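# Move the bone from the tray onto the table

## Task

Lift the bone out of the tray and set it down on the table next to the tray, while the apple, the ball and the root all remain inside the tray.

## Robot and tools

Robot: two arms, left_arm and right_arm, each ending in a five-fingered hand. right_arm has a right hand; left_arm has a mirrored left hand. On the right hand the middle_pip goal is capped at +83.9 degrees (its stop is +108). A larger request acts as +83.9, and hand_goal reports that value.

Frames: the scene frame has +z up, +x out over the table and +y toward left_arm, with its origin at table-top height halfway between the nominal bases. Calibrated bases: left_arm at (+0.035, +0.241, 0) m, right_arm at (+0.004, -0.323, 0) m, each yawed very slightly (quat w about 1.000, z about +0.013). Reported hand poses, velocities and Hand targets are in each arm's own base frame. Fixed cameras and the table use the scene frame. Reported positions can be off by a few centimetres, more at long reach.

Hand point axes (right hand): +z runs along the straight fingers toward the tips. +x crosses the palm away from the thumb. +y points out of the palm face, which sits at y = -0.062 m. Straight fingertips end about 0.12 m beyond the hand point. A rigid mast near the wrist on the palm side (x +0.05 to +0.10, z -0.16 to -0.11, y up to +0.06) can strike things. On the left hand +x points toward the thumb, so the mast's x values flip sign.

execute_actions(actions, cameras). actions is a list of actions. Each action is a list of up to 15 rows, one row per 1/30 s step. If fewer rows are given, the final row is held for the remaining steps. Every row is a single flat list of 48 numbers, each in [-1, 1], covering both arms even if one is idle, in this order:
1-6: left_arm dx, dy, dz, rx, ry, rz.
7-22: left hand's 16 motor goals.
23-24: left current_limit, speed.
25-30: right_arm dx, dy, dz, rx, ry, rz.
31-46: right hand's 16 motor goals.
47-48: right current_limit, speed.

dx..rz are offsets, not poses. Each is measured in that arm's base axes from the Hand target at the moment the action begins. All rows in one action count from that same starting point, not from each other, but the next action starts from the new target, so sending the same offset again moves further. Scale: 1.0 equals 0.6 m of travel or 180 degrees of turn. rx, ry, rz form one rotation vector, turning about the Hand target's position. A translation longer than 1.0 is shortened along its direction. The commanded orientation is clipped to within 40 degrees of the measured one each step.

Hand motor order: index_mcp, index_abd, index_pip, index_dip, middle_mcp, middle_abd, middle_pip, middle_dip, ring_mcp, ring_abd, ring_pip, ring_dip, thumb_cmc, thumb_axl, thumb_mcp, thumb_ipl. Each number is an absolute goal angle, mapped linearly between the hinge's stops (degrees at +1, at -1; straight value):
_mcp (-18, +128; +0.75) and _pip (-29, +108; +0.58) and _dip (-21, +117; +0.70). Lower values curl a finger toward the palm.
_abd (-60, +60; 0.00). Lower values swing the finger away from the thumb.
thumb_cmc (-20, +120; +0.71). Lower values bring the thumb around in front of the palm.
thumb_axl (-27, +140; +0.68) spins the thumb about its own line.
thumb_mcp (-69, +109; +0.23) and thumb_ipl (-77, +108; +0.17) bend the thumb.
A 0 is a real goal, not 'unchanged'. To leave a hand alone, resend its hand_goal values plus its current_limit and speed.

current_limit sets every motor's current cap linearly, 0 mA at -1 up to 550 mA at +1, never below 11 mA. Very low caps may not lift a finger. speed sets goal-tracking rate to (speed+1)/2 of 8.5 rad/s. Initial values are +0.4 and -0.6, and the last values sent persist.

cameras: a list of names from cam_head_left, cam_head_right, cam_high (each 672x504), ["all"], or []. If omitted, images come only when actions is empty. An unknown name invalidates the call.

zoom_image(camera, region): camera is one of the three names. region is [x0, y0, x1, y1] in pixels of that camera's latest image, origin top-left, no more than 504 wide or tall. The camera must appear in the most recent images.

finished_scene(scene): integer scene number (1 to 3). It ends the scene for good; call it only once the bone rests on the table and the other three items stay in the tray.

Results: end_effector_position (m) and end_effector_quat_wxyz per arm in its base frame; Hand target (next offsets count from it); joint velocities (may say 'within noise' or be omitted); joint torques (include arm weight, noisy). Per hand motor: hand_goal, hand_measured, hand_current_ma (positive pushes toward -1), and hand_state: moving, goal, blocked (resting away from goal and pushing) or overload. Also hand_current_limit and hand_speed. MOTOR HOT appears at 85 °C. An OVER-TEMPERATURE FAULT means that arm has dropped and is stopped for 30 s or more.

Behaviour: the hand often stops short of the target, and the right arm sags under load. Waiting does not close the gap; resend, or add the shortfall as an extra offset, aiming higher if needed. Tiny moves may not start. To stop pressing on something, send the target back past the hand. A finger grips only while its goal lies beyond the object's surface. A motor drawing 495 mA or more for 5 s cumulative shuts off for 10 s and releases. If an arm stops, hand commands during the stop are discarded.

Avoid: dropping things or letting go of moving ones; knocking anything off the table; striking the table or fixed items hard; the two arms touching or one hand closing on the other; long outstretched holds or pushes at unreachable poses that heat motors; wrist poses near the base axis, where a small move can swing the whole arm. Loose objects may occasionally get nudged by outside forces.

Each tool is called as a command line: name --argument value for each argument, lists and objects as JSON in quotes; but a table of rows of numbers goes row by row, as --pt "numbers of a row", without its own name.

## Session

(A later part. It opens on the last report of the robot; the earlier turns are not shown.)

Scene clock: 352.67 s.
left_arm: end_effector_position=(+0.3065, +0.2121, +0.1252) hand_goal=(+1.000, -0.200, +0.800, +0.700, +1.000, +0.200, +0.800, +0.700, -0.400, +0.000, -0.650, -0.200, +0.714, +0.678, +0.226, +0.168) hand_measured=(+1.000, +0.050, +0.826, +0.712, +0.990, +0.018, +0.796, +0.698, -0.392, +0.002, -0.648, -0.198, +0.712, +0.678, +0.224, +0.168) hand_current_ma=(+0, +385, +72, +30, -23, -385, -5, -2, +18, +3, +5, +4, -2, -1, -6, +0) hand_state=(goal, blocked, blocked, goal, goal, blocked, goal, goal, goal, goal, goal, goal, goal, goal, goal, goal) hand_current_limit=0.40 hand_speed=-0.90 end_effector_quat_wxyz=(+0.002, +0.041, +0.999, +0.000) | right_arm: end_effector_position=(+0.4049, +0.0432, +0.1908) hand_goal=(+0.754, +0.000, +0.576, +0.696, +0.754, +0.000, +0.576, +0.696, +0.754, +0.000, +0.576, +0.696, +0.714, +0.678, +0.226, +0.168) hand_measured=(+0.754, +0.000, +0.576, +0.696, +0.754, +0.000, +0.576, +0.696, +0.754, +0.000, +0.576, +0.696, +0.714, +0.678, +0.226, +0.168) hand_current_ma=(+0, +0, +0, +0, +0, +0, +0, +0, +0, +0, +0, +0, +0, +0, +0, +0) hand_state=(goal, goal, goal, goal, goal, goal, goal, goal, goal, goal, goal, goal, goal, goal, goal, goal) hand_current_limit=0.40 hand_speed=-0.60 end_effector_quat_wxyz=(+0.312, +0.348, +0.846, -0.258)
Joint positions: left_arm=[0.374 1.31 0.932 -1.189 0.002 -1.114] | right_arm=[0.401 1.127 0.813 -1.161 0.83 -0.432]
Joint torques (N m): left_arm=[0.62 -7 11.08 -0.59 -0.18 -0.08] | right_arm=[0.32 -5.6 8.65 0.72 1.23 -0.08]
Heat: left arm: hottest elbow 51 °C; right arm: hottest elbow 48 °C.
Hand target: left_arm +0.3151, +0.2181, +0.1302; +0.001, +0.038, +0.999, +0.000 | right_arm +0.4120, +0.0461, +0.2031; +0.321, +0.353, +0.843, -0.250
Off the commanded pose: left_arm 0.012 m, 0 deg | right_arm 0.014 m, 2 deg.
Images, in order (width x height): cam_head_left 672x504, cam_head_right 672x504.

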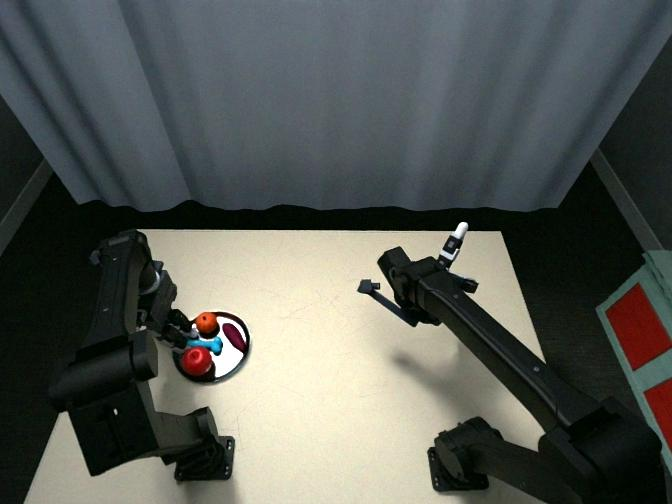

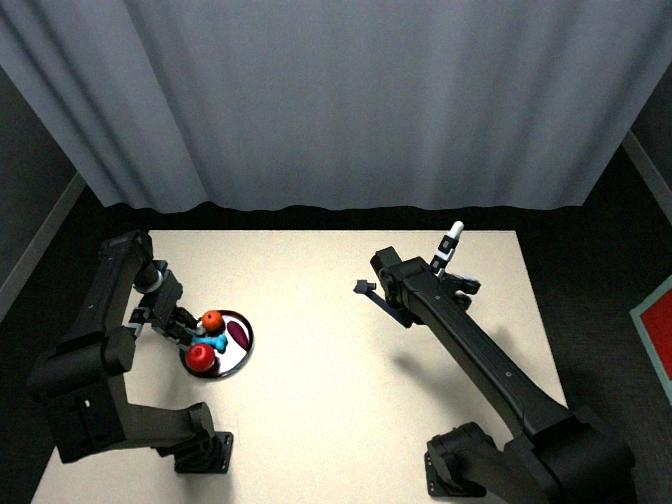

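execute_actions --actions '[[[0,-0.022,0.01,0,0,0,1,-0.2,0.8,0.7,1,0.2,0.8,0.7,-0.4,0,-0.65,-0.2,0.714,0.678,0.226,0.168,0.4,-0.9,0,0,0,0,0,0,0.754,0,0.576,0.696,0.754,0,0.576,0.696,0.754,0,0.576,0.696,0.714,0.678,0.226,0.168,0.4,-0.6]]]' --cameras '["cam_head_left","cam_head_right"]'

zoom_image --camera "cam_head_left" --region '[170, 310, 240, 370]'

Scene clock: 428.03 s.
left_arm: end_effector_position=(+0.3035, +0.2069, +0.1262) hand_goal=(+1.000, -0.200, +0.800, +0.700, +1.000, +0.200, +0.800, +0.700, -0.400, +0.000, -0.650, -0.200, +0.714, +0.678, +0.226, +0.168) hand_measured=(+0.992, -0.036, +0.800, +0.700, +0.998, +0.056, +0.800, +0.698, -0.392, +0.002, -0.648, -0.198, +0.712, +0.678, +0.224, +0.168) hand_current_ma=(-18, +385, -1, +1, -5, -384, -1, -2, +18, +3, +5, +4, -2, -1, -6, +0) hand_state=(goal, blocked, goal, goal, goal, blocked, goal, goal, goal, goal, goal, goal, goal, goal, goal, goal) hand_current_limit=0.40 hand_speed=-0.90 end_effector_quat_wxyz=(-0.006, +0.036, +0.999, -0.003) | right_arm: end_effector_position=(+0.4049, +0.0432, +0.1908) hand_goal=(+0.754, +0.000, +0.576, +0.696, +0.754, +0.000, +0.576, +0.696, +0.754, +0.000, +0.576, +0.696, +0.714, +0.678, +0.226, +0.168) hand_measured=(+0.754, +0.000, +0.576, +0.696, +0.754, +0.000, +0.576, +0.696, +0.754, +0.000, +0.576, +0.696, +0.714, +0.678, +0.226, +0.168) hand_current_ma=(+0, +0, +0, +0, +0, +0, +0, +0, +0, +0, +0, +0, +0, +0, +0, +0) hand_state=(goal, goal, goal, goal, goal, goal, goal, goal, goal, goal, goal, goal, goal, goal, goal, goal) hand_current_limit=0.40 hand_speed=-0.60 end_effector_quat_wxyz=(+0.312, +0.348, +0.846, -0.258)
Joint positions: left_arm=[0.362 1.31 0.935 -1.209 0.001 -1.137] | right_arm=[0.401 1.127 0.813 -1.161 0.83 -0.432]
Joint torques (N m): left_arm=[-1.44 -8.59 10.84 -0.54 -0.1 -0.24] | right_arm=[0.26 -5.54 8.65 0.66 1.23 -0.09]
Heat: left arm: hottest elbow 57 °C; right arm: hottest elbow 48 °C.
Hand target: left_arm +0.3151, +0.2049, +0.1361; +0.001, +0.038, +0.999, +0.000 | right_arm +0.4120, +0.0461, +0.2031; +0.321, +0.353, +0.843, -0.250
Off the commanded pose: left_arm 0.016 m, 1 deg | right_arm 0.014 m, 2 deg.
Images, in order (width x height): cam_head_left 672x504, cam_head_right 672x504.

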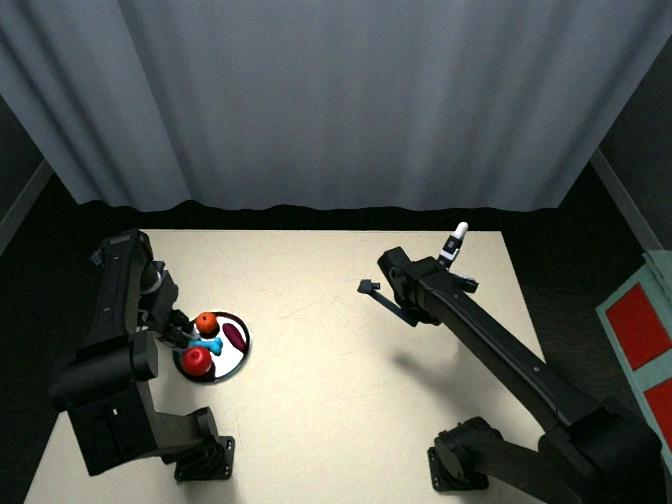

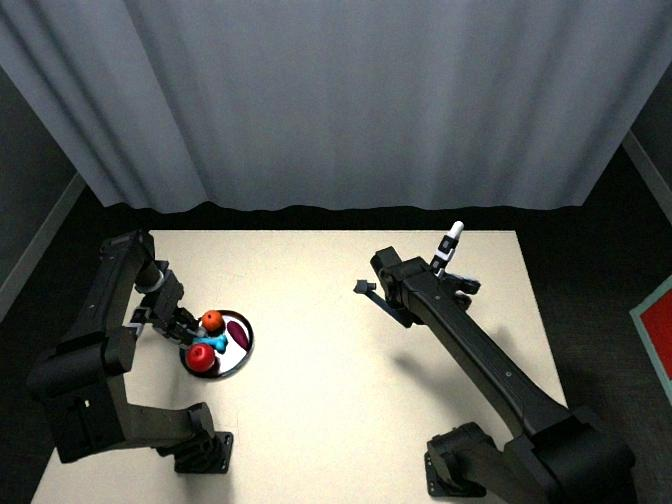

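Scaled by 7.200 from the camera's 672x504 image, which has a finer 960x720 frame.

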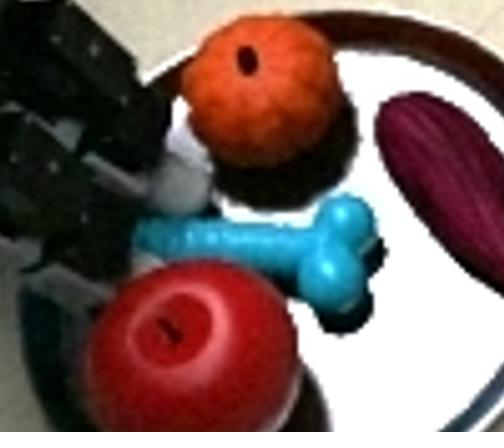

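execute_actions --actions '[[[0.005,0,0.1,0,0,0,1,-0.2,0.8,0.7,1,0.2,0.8,0.7,-0.4,0,-0.65,-0.2,0.714,0.678,0.226,0.168,0.4,-0.9,0,0,0,0,0,0,0.754,0,0.576,0.696,0.754,0,0.576,0.696,0.754,0,0.576,0.696,0.714,0.678,0.226,0.168,0.4,-0.6]]]' --cameras '["cam_head_left","cam_head_right"]'

zoom_image --camera "cam_head_left" --region '[160, 300, 250, 390]'

zoom_image --camera "cam_head_right" --region '[160, 300, 250, 390]'

Scene clock: 439.70 s.
left_arm: end_effector_position=(+0.3052, +0.2062, +0.1795) hand_goal=(+1.000, -0.200, +0.800, +0.700, +1.000, +0.200, +0.800, +0.700, -0.400, +0.000, -0.650, -0.200, +0.714, +0.678, +0.226, +0.168) hand_measured=(+0.988, -0.036, +0.796, +0.700, +0.992, +0.056, +0.798, +0.698, -0.392, +0.002, -0.648, -0.198, +0.712, +0.678, +0.222, +0.168) hand_current_ma=(-28, +385, -8, -1, -17, -385, -5, -2, +18, +3, +5, +4, -2, -1, -7, +0) hand_state=(goal, blocked, goal, goal, goal, blocked, goal, goal, goal, goal, goal, goal, goal, goal, goal, goal) hand_current_limit=0.40 hand_speed=-0.90 end_effector_quat_wxyz=(-0.014, +0.035, +0.999, -0.006) | right_arm: end_effector_position=(+0.4049, +0.0432, +0.1908) hand_goal=(+0.754, +0.000, +0.576, +0.696, +0.754, +0.000, +0.576, +0.696, +0.754, +0.000, +0.576, +0.696, +0.714, +0.678, +0.226, +0.168) hand_measured=(+0.754, +0.000, +0.576, +0.696, +0.754, +0.000, +0.576, +0.696, +0.754, +0.000, +0.576, +0.696, +0.714, +0.678, +0.226, +0.168) hand_current_ma=(+0, +0, +0, +0, +0, +0, +0, +0, +0, +0, +0, +0, +0, +0, +0, +0) hand_state=(goal, goal, goal, goal, goal, goal, goal, goal, goal, goal, goal, goal, goal, goal, goal, goal) hand_current_limit=0.40 hand_speed=-0.60 end_effector_quat_wxyz=(+0.312, +0.348, +0.846, -0.258)
Joint positions: left_arm=[0.358 1.282 1.056 -1.376 0 -1.144] | right_arm=[0.401 1.127 0.813 -1.161 0.83 -0.432]
Joint torques (N m): left_arm=[-1.32 -9.47 11.88 -0.57 -0.08 -0.21] | right_arm=[0.21 -5.54 8.65 0.7 1.23 -0.09]
Heat: left arm: hottest elbow 60 °C; right arm: hottest elbow 48 °C.
Hand target: left_arm +0.3180, +0.2048, +0.1962; +0.001, +0.038, +0.999, -0.001 | right_arm +0.4120, +0.0461, +0.2031; +0.321, +0.353, +0.843, -0.250
Off the commanded pose: left_arm 0.021 m, 2 deg | right_arm 0.014 m, 2 deg.
Images, in order (width x height): cam_head_left 672x504, cam_head_right 672x504.

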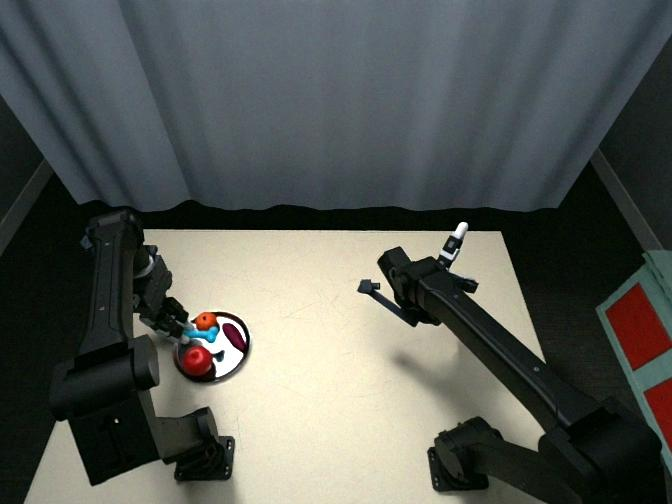

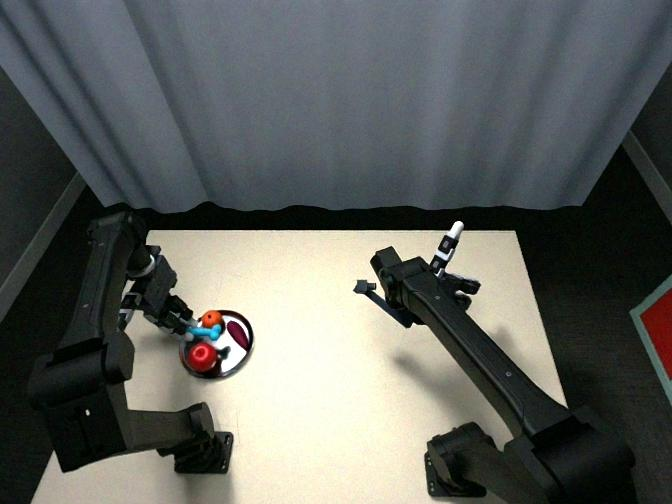

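Scaled by 5.600 from the camera's 672x504 image, which has a finer 960x720 frame.

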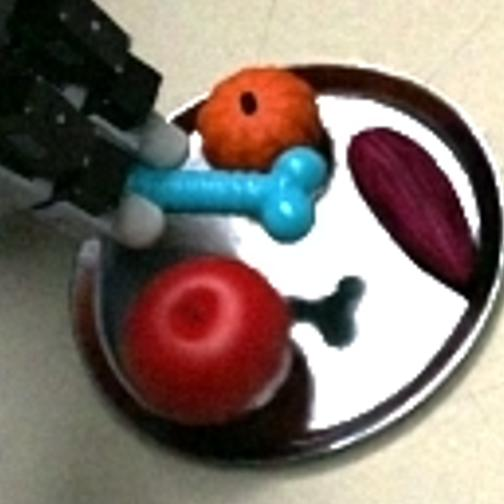

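Scaled by 5.600 from the camera's 672x504 image, which has a finer 960x720 frame.

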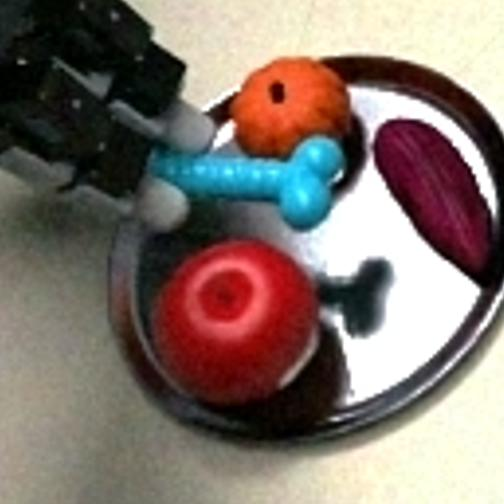

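execute_actions --actions '[[[0.02,0,0.09,0,0,0,1,-0.2,0.8,0.7,1,0.2,0.8,0.7,-0.4,0,-0.65,-0.2,0.714,0.678,0.226,0.168,0.4,-0.9,0,0,0,0,0,0,0.754,0,0.576,0.696,0.754,0,0.576,0.696,0.754,0,0.576,0.696,0.714,0.678,0.226,0.168,0.4,-0.6]],[[0.09,0,0.01,0,0,0,1,-0.2,0.8,0.7,1,0.2,0.8,0.7,-0.4,0,-0.65,-0.2,0.714,0.678,0.226,0.168,0.4,-0.9,0,0,0,0,0,0,0.754,0,0.576,0.696,0.754,0,0.576,0.696,0.754,0,0.576,0.696,0.714,0.678,0.226,0.168,0.4,-0.6]],[[0.1,0,0,0,0,0,1,-0.2,0.8,0.7,1,0.2,0.8,0.7,-0.4,0,-0.65,-0.2,0.714,0.678,0.226,0.168,0.4,-0.9,0,0,0,0,0,0,0.754,0,0.576,0.696,0.754,0,0.576,0.696,0.754,0,0.576,0.696,0.714,0.678,0.226,0.168,0.4,-0.6]],[[0.08,0,-0.05,0,0,0,1,-0.2,0.8,0.7,1,0.2,0.8,0.7,-0.4,0,-0.65,-0.2,0.714,0.678,0.226,0.168,0.4,-0.9,0,0,0,0,0,0,0.754,0,0.576,0.696,0.754,0,0.576,0.696,0.754,0,0.576,0.696,0.714,0.678,0.226,0.168,0.4,-0.6]]]' --cameras '["all"]'

zoom_image --camera "cam_head_right" --region '[150, 250, 260, 380]'

zoom_image --camera "cam_high" --region '[100, 200, 240, 350]'

Scene clock: 470.67 s.
left_arm: end_effector_position=(+0.4753, +0.2066, +0.2138) hand_goal=(+1.000, -0.200, +0.800, +0.700, +1.000, +0.200, +0.800, +0.700, -0.400, +0.000, -0.650, -0.200, +0.714, +0.678, +0.226, +0.168) hand_measured=(+0.988, -0.036, +0.796, +0.700, +0.992, +0.056, +0.796, +0.698, -0.392, +0.002, -0.648, -0.198, +0.712, +0.678, +0.222, +0.168) hand_current_ma=(-28, +385, -9, -1, -16, -385, -6, -2, +18, +3, +5, +4, -2, -1, -7, +0) hand_state=(goal, blocked, goal, goal, goal, blocked, goal, goal, goal, goal, goal, goal, goal, goal, goal, goal) hand_current_limit=0.40 hand_speed=-0.90 end_effector_quat_wxyz=(-0.018, +0.037, +0.999, -0.006) | right_arm: end_effector_position=(+0.4049, +0.0432, +0.1908) hand_goal=(+0.754, +0.000, +0.576, +0.696, +0.754, +0.000, +0.576, +0.696, +0.754, +0.000, +0.576, +0.696, +0.714, +0.678, +0.226, +0.168) hand_measured=(+0.754, +0.000, +0.576, +0.696, +0.754, +0.000, +0.576, +0.696, +0.754, +0.000, +0.576, +0.696, +0.714, +0.678, +0.226, +0.168) hand_current_ma=(+0, +0, +0, +0, +0, +0, +0, +0, +0, +0, +0, +0, +0, +0, +0, +0) hand_state=(goal, goal, goal, goal, goal, goal, goal, goal, goal, goal, goal, goal, goal, goal, goal, goal) hand_current_limit=0.40 hand_speed=-0.60 end_effector_quat_wxyz=(+0.312, +0.348, +0.846, -0.258)
Joint positions: left_arm=[0.241 1.692 1.596 -1.512 0.001 -1.257] | right_arm=[0.401 1.127 0.813 -1.161 0.83 -0.432]
Joint torques (N m): left_arm=[-0.79 -15.27 12.48 -0.02 -0.09 -0.17] | right_arm=[0.26 -5.54 8.66 0.66 1.23 -0.09]
Heat: left arm: hottest elbow 59 °C; right arm: hottest elbow 49 °C.
Hand target: left_arm +0.4922, +0.2048, +0.2262; +0.001, +0.038, +0.999, -0.001 | right_arm +0.4120, +0.0461, +0.2031; +0.321, +0.353, +0.843, -0.250
Off the commanded pose: left_arm 0.021 m, 2 deg | right_arm 0.014 m, 2 deg.

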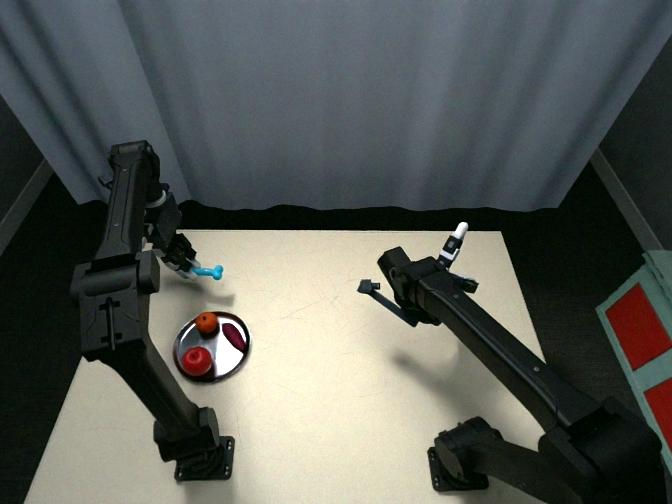

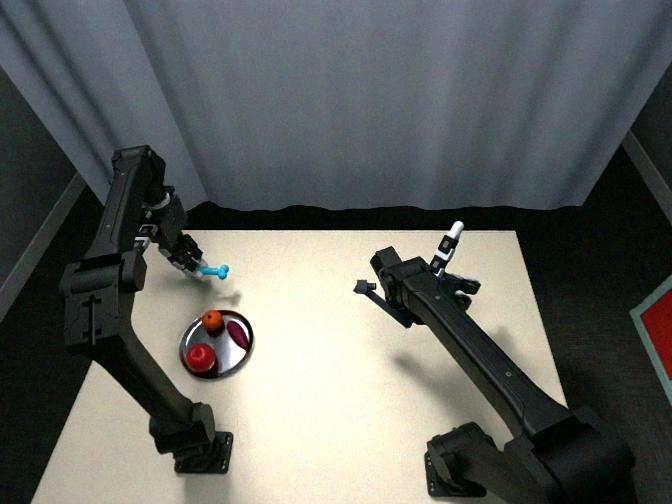

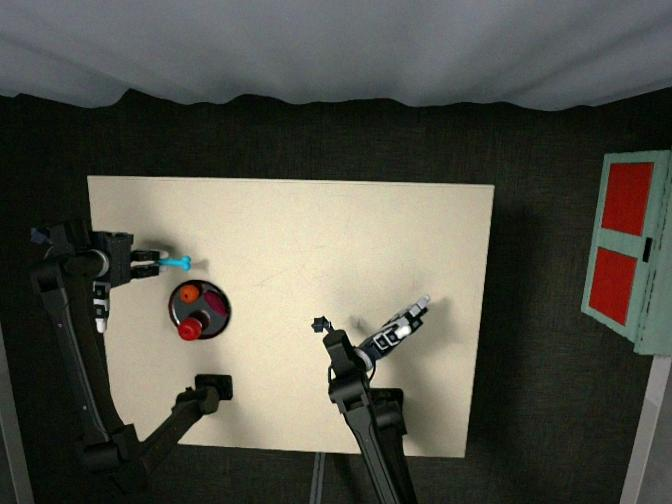

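Scaled by 3.877 from the camera's 672x504 image, which has a finer 960x720 frame.

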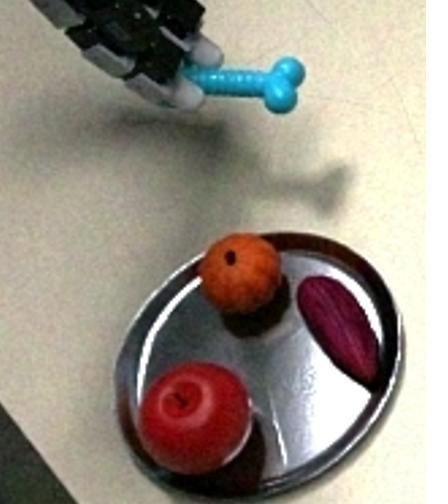

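Scaled by 3.360 from the camera's 672x504 image, which has a finer 960x720 frame.

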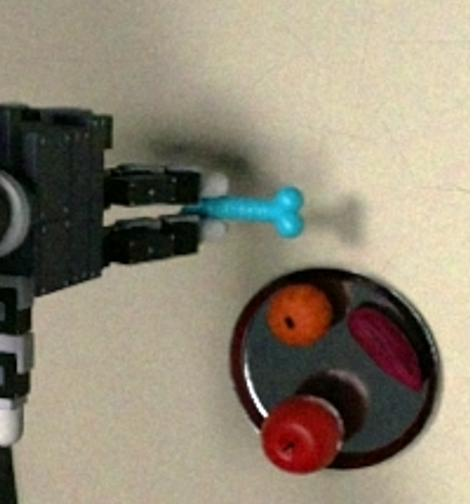

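execute_actions --actions '[[[0,0,-0.08,0.011,0,0,1,-0.2,0.8,0.7,1,0.2,0.8,0.7,-0.4,0,-0.65,-0.2,0.714,0.678,0.226,0.168,0.4,-0.9,0,0,0,0,0,0,0.754,0,0.576,0.696,0.754,0,0.576,0.696,0.754,0,0.576,0.696,0.714,0.678,0.226,0.168,0.4,-0.6]],[[0,0,-0.08,0,0,0,1,-0.2,0.8,0.7,1,0.2,0.8,0.7,-0.4,0,-0.65,-0.2,0.714,0.678,0.226,0.168,0.4,-0.9,0,0,0,0,0,0,0.754,0,0.576,0.696,0.754,0,0.576,0.696,0.754,0,0.576,0.696,0.714,0.678,0.226,0.168,0.4,-0.6]]]' --cameras '["cam_head_left","cam_head_right"]'

zoom_image --camera "cam_head_left" --region '[160, 250, 250, 340]'

zoom_image --camera "cam_head_right" --region '[160, 250, 250, 340]'

Scene clock: 501.20 s.
left_arm: end_effector_position=(+0.4845, +0.2106, +0.1359) hand_goal=(+1.000, -0.200, +0.800, +0.700, +1.000, +0.200, +0.800, +0.700, -0.400, +0.000, -0.650, -0.200, +0.714, +0.678, +0.226, +0.168) hand_measured=(+0.990, -0.036, +0.798, +0.700, +0.996, +0.056, +0.798, +0.698, -0.392, +0.002, -0.648, -0.198, +0.712, +0.678, +0.222, +0.168) hand_current_ma=(-24, +385, -5, -1, -8, -385, -4, -2, +18, +3, +5, +4, -1, -1, -7, +0) hand_state=(goal, blocked, goal, goal, goal, blocked, goal, goal, goal, goal, goal, goal, goal, goal, goal, goal) hand_current_limit=0.40 hand_speed=-0.90 end_effector_quat_wxyz=(-0.002, +0.035, +0.999, +0.016) | right_arm: end_effector_position=(+0.4049, +0.0432, +0.1908) hand_goal=(+0.754, +0.000, +0.576, +0.696, +0.754, +0.000, +0.576, +0.696, +0.754, +0.000, +0.576, +0.696, +0.714, +0.678, +0.226, +0.168) hand_measured=(+0.754, +0.000, +0.576, +0.696, +0.754, +0.000, +0.576, +0.696, +0.754, +0.000, +0.576, +0.696, +0.714, +0.678, +0.226, +0.168) hand_current_ma=(+0, +0, +0, +0, +0, +0, +0, +0, +0, +0, +0, +0, +0, +0, +0, +0) hand_state=(goal, goal, goal, goal, goal, goal, goal, goal, goal, goal, goal, goal, goal, goal, goal, goal) hand_current_limit=0.40 hand_speed=-0.60 end_effector_quat_wxyz=(+0.312, +0.348, +0.846, -0.258)
Joint positions: left_arm=[0.233 1.734 1.435 -1.267 -0.031 -1.268] | right_arm=[0.401 1.127 0.813 -1.161 0.83 -0.432]
Joint torques (N m): left_arm=[-1.38 -15.33 8.87 0.54 -0.19 -0.16] | right_arm=[0.32 -5.66 8.66 0.7 1.23 -0.09]
Heat: left arm: hottest elbow 63 °C; right arm: hottest elbow 49 °C.
Hand target: left_arm +0.4921, +0.2050, +0.1302; +0.000, +0.038, +0.999, +0.017 | right_arm +0.4120, +0.0461, +0.2031; +0.321, +0.353, +0.843, -0.250
Off the commanded pose: left_arm 0.011 m, 0 deg | right_arm 0.014 m, 2 deg.
Images, in order (width x height): cam_head_left 672x504, cam_head_right 672x504.

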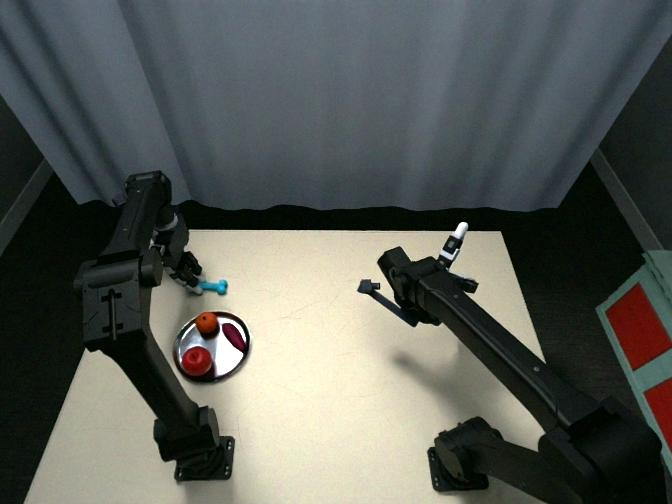

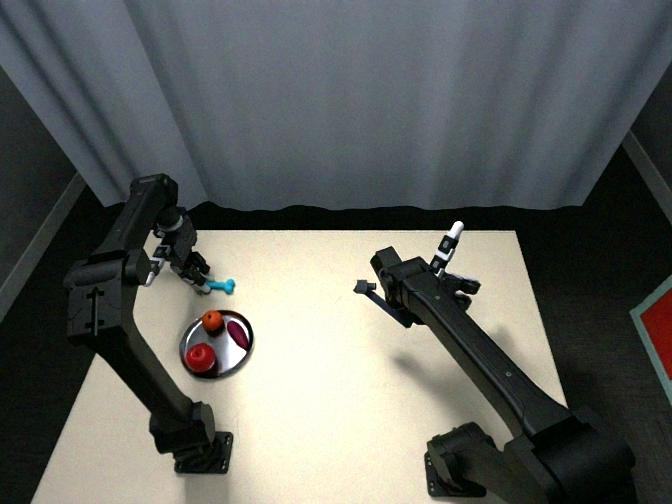

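Scaled by 5.600 from the camera's 672x504 image, which has a finer 960x720 frame.

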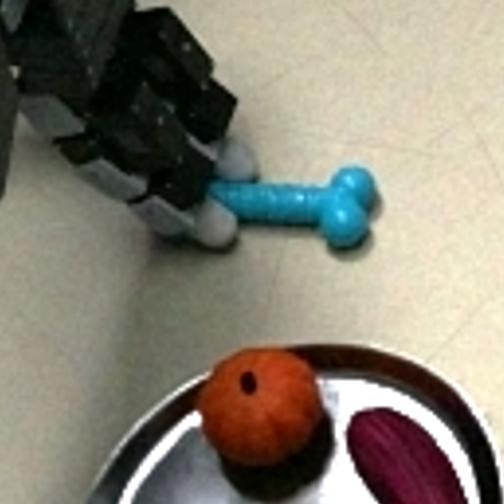

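Scaled by 5.600 from the camera's 672x504 image, which has a finer 960x720 frame.

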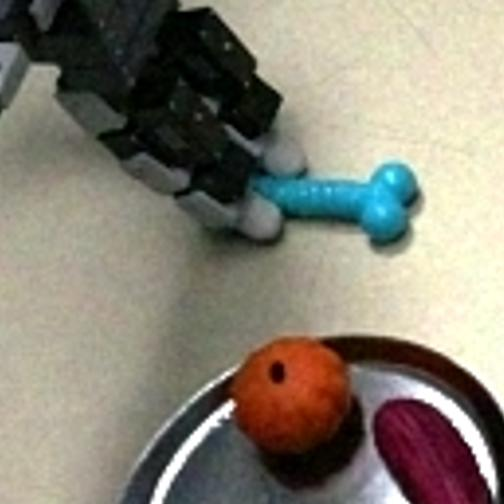

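execute_actions --actions '[[[0,0,-0.016,0,0,0,1,-0.2,0.8,0.7,1,0.2,0.8,0.7,-0.4,0,-0.65,-0.2,0.714,0.678,0.226,0.168,0.4,-0.9,0,0,0,0,0,0,0.754,0,0.576,0.696,0.754,0,0.576,0.696,0.754,0,0.576,0.696,0.714,0.678,0.226,0.168,0.4,-0.6]],[[0,0,-0.012,0,0,0,1,-0.2,0.8,0.7,1,0.2,0.8,0.7,-0.4,0,-0.65,-0.2,0.714,0.678,0.226,0.168,0.4,-0.9,0,0,0,0,0,0,0.754,0,0.576,0.696,0.754,0,0.576,0.696,0.754,0,0.576,0.696,0.714,0.678,0.226,0.168,0.4,-0.6]]]' --cameras '["cam_head_left"]'

zoom_image --camera "cam_head_left" --region '[180, 265, 240, 325]'

Scene clock: 510.97 s.
left_arm: end_effector_position=(+0.4855, +0.2116, +0.1334) hand_goal=(+1.000, -0.200, +0.800, +0.700, +1.000, +0.200, +0.800, +0.700, -0.400, +0.000, -0.650, -0.200, +0.714, +0.678, +0.226, +0.168) hand_measured=(+1.000, -0.036, +0.808, +0.700, +1.000, +0.058, +0.810, +0.704, -0.392, +0.002, -0.648, -0.198, +0.712, +0.678, +0.222, +0.168) hand_current_ma=(+0, +385, +19, +1, +0, -385, +22, +8, +18, +3, +5, +4, -1, -1, -7, +0) hand_state=(goal, blocked, goal, goal, goal, blocked, goal, goal, goal, goal, goal, goal, goal, goal, goal, goal) hand_current_limit=0.40 hand_speed=-0.90 end_effector_quat_wxyz=(+0.002, +0.035, +0.999, +0.019) | right_arm: end_effector_position=(+0.4049, +0.0432, +0.1908) hand_goal=(+0.754, +0.000, +0.576, +0.696, +0.754, +0.000, +0.576, +0.696, +0.754, +0.000, +0.576, +0.696, +0.714, +0.678, +0.226, +0.168) hand_measured=(+0.754, +0.000, +0.576, +0.696, +0.754, +0.000, +0.576, +0.696, +0.754, +0.000, +0.576, +0.696, +0.714, +0.678, +0.226, +0.168) hand_current_ma=(+0, +0, +0, +0, +0, +0, +0, +0, +0, +0, +0, +0, +0, +0, +0, +0) hand_state=(goal, goal, goal, goal, goal, goal, goal, goal, goal, goal, goal, goal, goal, goal, goal, goal) hand_current_limit=0.40 hand_speed=-0.60 end_effector_quat_wxyz=(+0.312, +0.348, +0.846, -0.258)
Joint positions: left_arm=[0.233 1.734 1.427 -1.251 -0.036 -1.268] | right_arm=[0.401 1.127 0.813 -1.161 0.83 -0.432]
Joint torques (N m): left_arm=[-1.2 -13.98 7.28 1.44 -0.04 -0.17] | right_arm=[0.26 -5.6 8.66 0.72 1.22 -0.09]
Heat: left arm: hottest elbow 62 °C; right arm: hottest elbow 49 °C.
Hand target: left_arm +0.4921, +0.2049, +0.1133; +0.000, +0.038, +0.999, +0.017 | right_arm +0.4120, +0.0461, +0.2031; +0.321, +0.353, +0.843, -0.250
Off the commanded pose: left_arm 0.022 m, 0 deg | right_arm 0.014 m, 2 deg.
Images, in order (width x height): cam_head_left 672x504.

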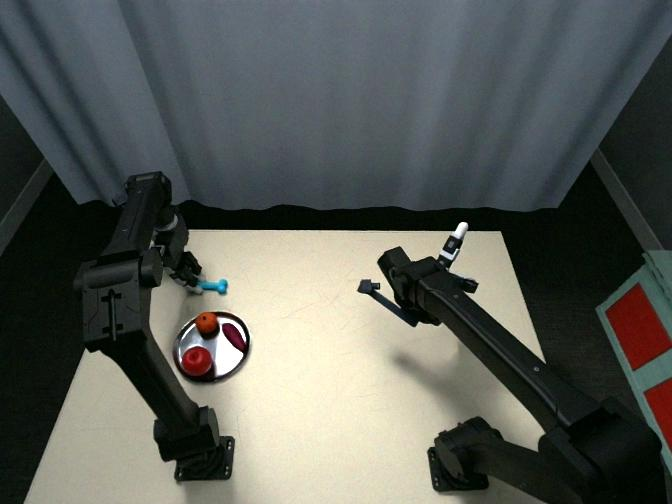

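Scaled by 8.400 from the camera's 672x504 image, which has a finer 960x720 frame.

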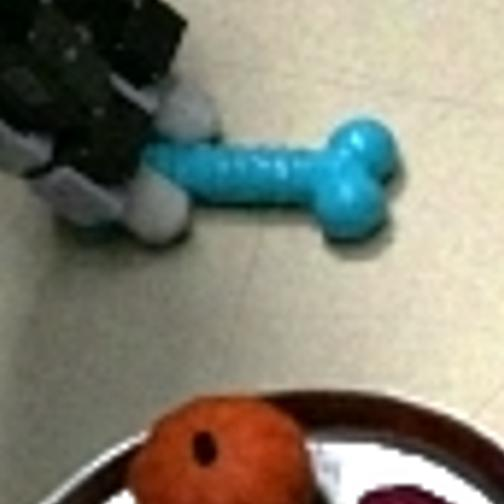

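execute_actions --actions '[[[0,0,0.01,0,0,0,1,0.04,0.8,0.7,1,-0.04,0.8,0.7,-0.4,0,-0.65,-0.2,0.714,0.678,0.226,0.168,0.4,-0.95,0,0,0,0,0,0,0.754,0,0.576,0.696,0.754,0,0.576,0.696,0.754,0,0.576,0.696,0.714,0.678,0.226,0.168,0.4,-0.6]],[[0,0,0,0,0,0,1,0.06,0.8,0.7,1,-0.06,0.8,0.7,-0.4,0,-0.65,-0.2,0.714,0.678,0.226,0.168,0.4,-0.95,0,0,0,0,0,0,0.754,0,0.576,0.696,0.754,0,0.576,0.696,0.754,0,0.576,0.696,0.714,0.678,0.226,0.168,0.4,-0.6]],[[0,0,0,0,0,0,1,0.06,0.8,0.7,1,-0.06,0.8,0.7,-0.4,0,-0.65,-0.2,0.714,0.678,0.226,0.168,0.4,-0.9,0,0,0,0,0,0,0.754,0,0.576,0.696,0.754,0,0.576,0.696,0.754,0,0.576,0.696,0.714,0.678,0.226,0.168,0.4,-0.6]]]' --cameras '["cam_head_left"]'

zoom_image --camera "cam_head_left" --region '[180, 265, 240, 325]'

Scene clock: 536.70 s.
left_arm: end_effector_position=(+0.4885, +0.2112, +0.1332) hand_goal=(+1.000, +0.060, +0.800, +0.700, +1.000, -0.060, +0.800, +0.700, -0.400, +0.000, -0.650, -0.200, +0.714, +0.678, +0.226, +0.168) hand_measured=(+1.000, +0.054, +0.804, +0.702, +0.998, -0.056, +0.802, +0.702, -0.392, +0.002, -0.648, -0.198, +0.712, +0.678, +0.222, +0.168) hand_current_ma=(+0, -9, +8, +2, -3, +4, +1, +4, +18, +3, +5, +4, -1, -1, -7, +0) hand_state=(goal, goal, goal, goal, goal, goal, goal, goal, goal, goal, goal, goal, goal, goal, goal, goal) hand_current_limit=0.40 hand_speed=-0.90 end_effector_quat_wxyz=(+0.007, +0.035, +0.999, +0.019) | right_arm: end_effector_position=(+0.4049, +0.0432, +0.1908) hand_goal=(+0.754, +0.000, +0.576, +0.696, +0.754, +0.000, +0.576, +0.696, +0.754, +0.000, +0.576, +0.696, +0.714, +0.678, +0.226, +0.168) hand_measured=(+0.754, +0.000, +0.576, +0.696, +0.754, +0.000, +0.576, +0.696, +0.754, +0.000, +0.576, +0.696, +0.714, +0.678, +0.226, +0.168) hand_current_ma=(+0, +0, +0, +0, +0, +0, +0, +0, +0, +0, +0, +0, +0, +0, +0, +0) hand_state=(goal, goal, goal, goal, goal, goal, goal, goal, goal, goal, goal, goal, goal, goal, goal, goal) hand_current_limit=0.40 hand_speed=-0.60 end_effector_quat_wxyz=(+0.312, +0.348, +0.846, -0.258)
Joint positions: left_arm=[0.232 1.734 1.427 -1.239 -0.033 -1.269] | right_arm=[0.401 1.127 0.813 -1.161 0.83 -0.432]
Joint torques (N m): left_arm=[-1.2 -14.39 8.1 0.5 -0.13 -0.16] | right_arm=[0.15 -5.54 8.68 0.69 1.22 -0.09]
Heat: left arm: hottest elbow 56 °C; right arm: hottest elbow 49 °C.
Hand target: left_arm +0.4920, +0.2049, +0.1193; +0.000, +0.038, +0.999, +0.017 | right_arm +0.4120, +0.0461, +0.2031; +0.321, +0.353, +0.843, -0.250
Off the commanded pose: left_arm 0.016 m, 1 deg | right_arm 0.014 m, 2 deg.
Images, in order (width x height): cam_head_left 672x504.

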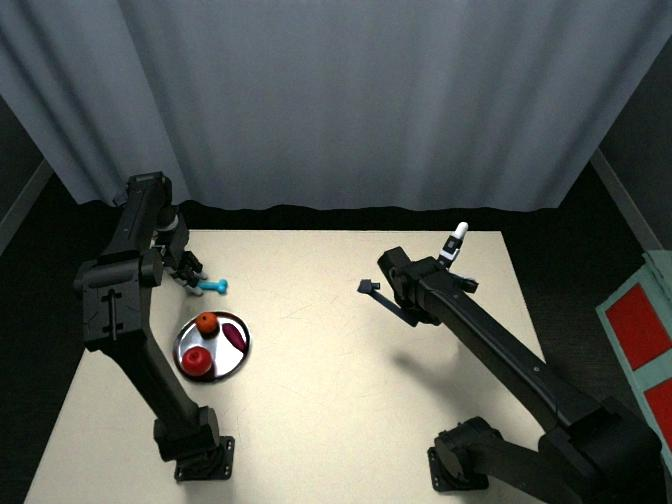

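Scaled by 8.400 from the camera's 672x504 image, which has a finer 960x720 frame.

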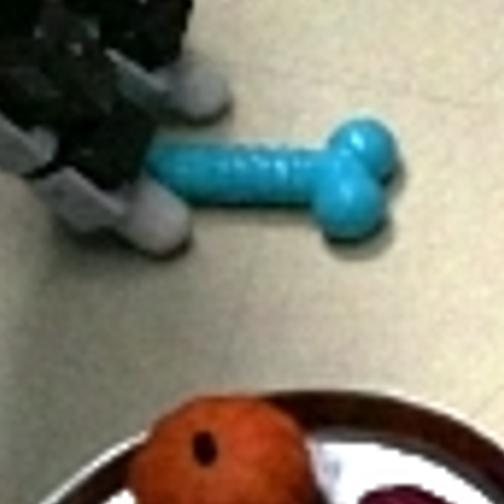

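execute_actions --actions '[[[0.018,0,0.15,0,0,0,1,0.06,0.8,0.7,1,-0.06,0.8,0.7,-0.4,0,-0.65,-0.2,0.714,0.678,0.226,0.168,0.4,-0.9,0,0,0,0,0,0,0.754,0,0.576,0.696,0.754,0,0.576,0.696,0.754,0,0.576,0.696,0.714,0.678,0.226,0.168,0.4,-0.6]],[[0,0,0.08,0,0,0,1,0.06,0.8,0.7,1,-0.06,0.8,0.7,-0.4,0,-0.65,-0.2,0.714,0.678,0.226,0.168,0.4,-0.9,0,0,0,0,0,0,0.754,0,0.576,0.696,0.754,0,0.576,0.696,0.754,0,0.576,0.696,0.714,0.678,0.226,0.168,0.4,-0.6]]]' --cameras '["cam_head_left","cam_high"]'

zoom_image --camera "cam_head_left" --region '[150, 250, 260, 390]'

zoom_image --camera "cam_high" --region '[100, 220, 240, 350]'

Scene clock: 551.57 s.
left_arm: end_effector_position=(+0.4920, +0.2106, +0.2410) hand_goal=(+1.000, +0.060, +0.800, +0.700, +1.000, -0.060, +0.800, +0.700, -0.400, +0.000, -0.650, -0.200, +0.714, +0.678, +0.226, +0.168) hand_measured=(+0.998, +0.058, +0.800, +0.702, +0.998, -0.058, +0.800, +0.702, -0.392, +0.002, -0.648, -0.198, +0.712, +0.678, +0.222, +0.168) hand_current_ma=(-5, -4, +1, +2, -5, +3, +1, +4, +18, +3, +5, +4, -1, -1, -8, +0) hand_state=(goal, goal, goal, goal, goal, goal, goal, goal, goal, goal, goal, goal, goal, goal, goal, goal) hand_current_limit=0.40 hand_speed=-0.90 end_effector_quat_wxyz=(-0.015, +0.035, +0.999, +0.013) | right_arm: end_effector_position=(+0.4049, +0.0432, +0.1908) hand_goal=(+0.754, +0.000, +0.576, +0.696, +0.754, +0.000, +0.576, +0.696, +0.754, +0.000, +0.576, +0.696, +0.714, +0.678, +0.226, +0.168) hand_measured=(+0.754, +0.000, +0.576, +0.696, +0.754, +0.000, +0.576, +0.696, +0.754, +0.000, +0.576, +0.696, +0.714, +0.678, +0.226, +0.168) hand_current_ma=(+0, +0, +0, +0, +0, +0, +0, +0, +0, +0, +0, +0, +0, +0, +0, +0) hand_state=(goal, goal, goal, goal, goal, goal, goal, goal, goal, goal, goal, goal, goal, goal, goal, goal) hand_current_limit=0.40 hand_speed=-0.60 end_effector_quat_wxyz=(+0.312, +0.348, +0.846, -0.258)
Joint positions: left_arm=[0.23 1.726 1.703 -1.571 -0.033 -1.271] | right_arm=[0.401 1.127 0.813 -1.161 0.83 -0.432]
Joint torques (N m): left_arm=[-1.14 -16.67 12.37 -0.51 -0.13 -0.2] | right_arm=[0.32 -5.54 8.64 0.69 1.23 -0.09]
Heat: left arm: hottest elbow 55 °C; right arm: hottest elbow 49 °C.
Hand target: left_arm +0.5028, +0.2050, +0.2574; +0.000, +0.038, +0.999, +0.017 | right_arm +0.4120, +0.0461, +0.2031; +0.321, +0.353, +0.843, -0.250
Off the commanded pose: left_arm 0.020 m, 2 deg | right_arm 0.014 m, 2 deg.
Images, in order (width x height): cam_head_left 672x504, cam_high 672x504.

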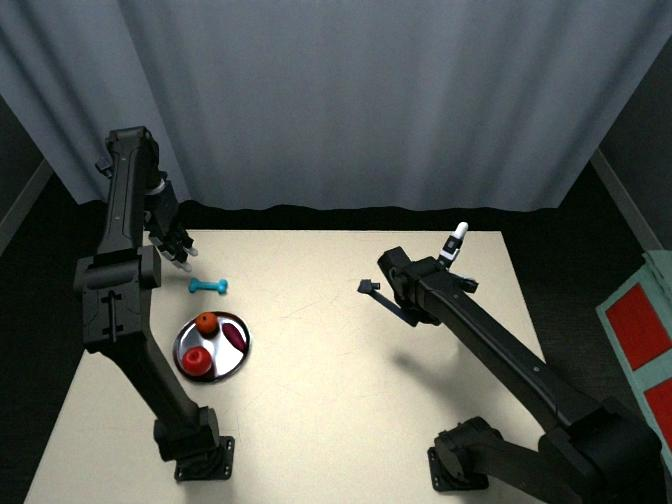

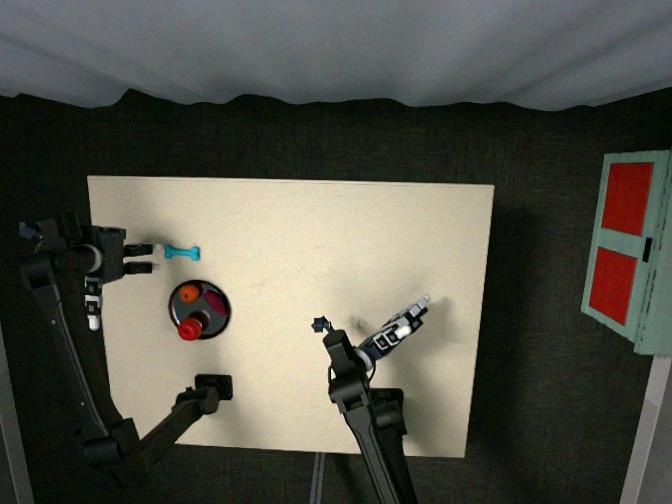

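Scaled by 3.600 from the camera's 672x504 image, which has a finer 960x720 frame.

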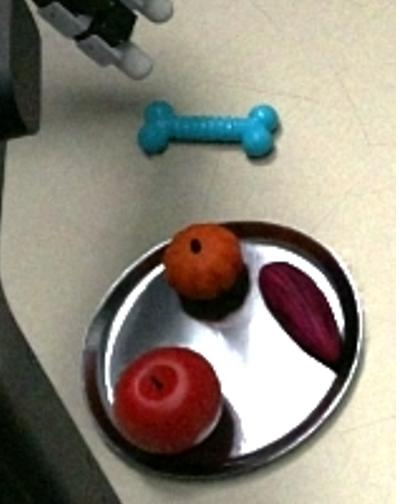

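Scaled by 3.600 from the camera's 672x504 image, which has a finer 960x720 frame.

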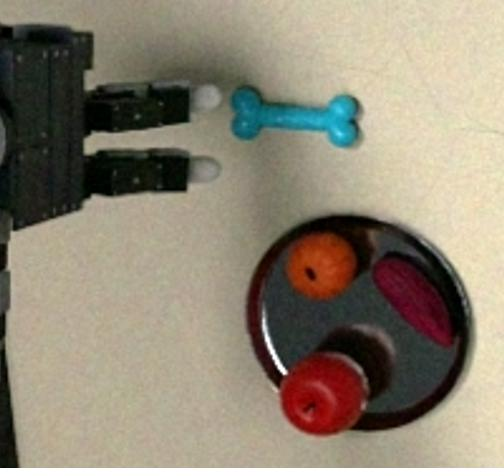

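finished_scene --scene 3

The scene is finished: the task was done.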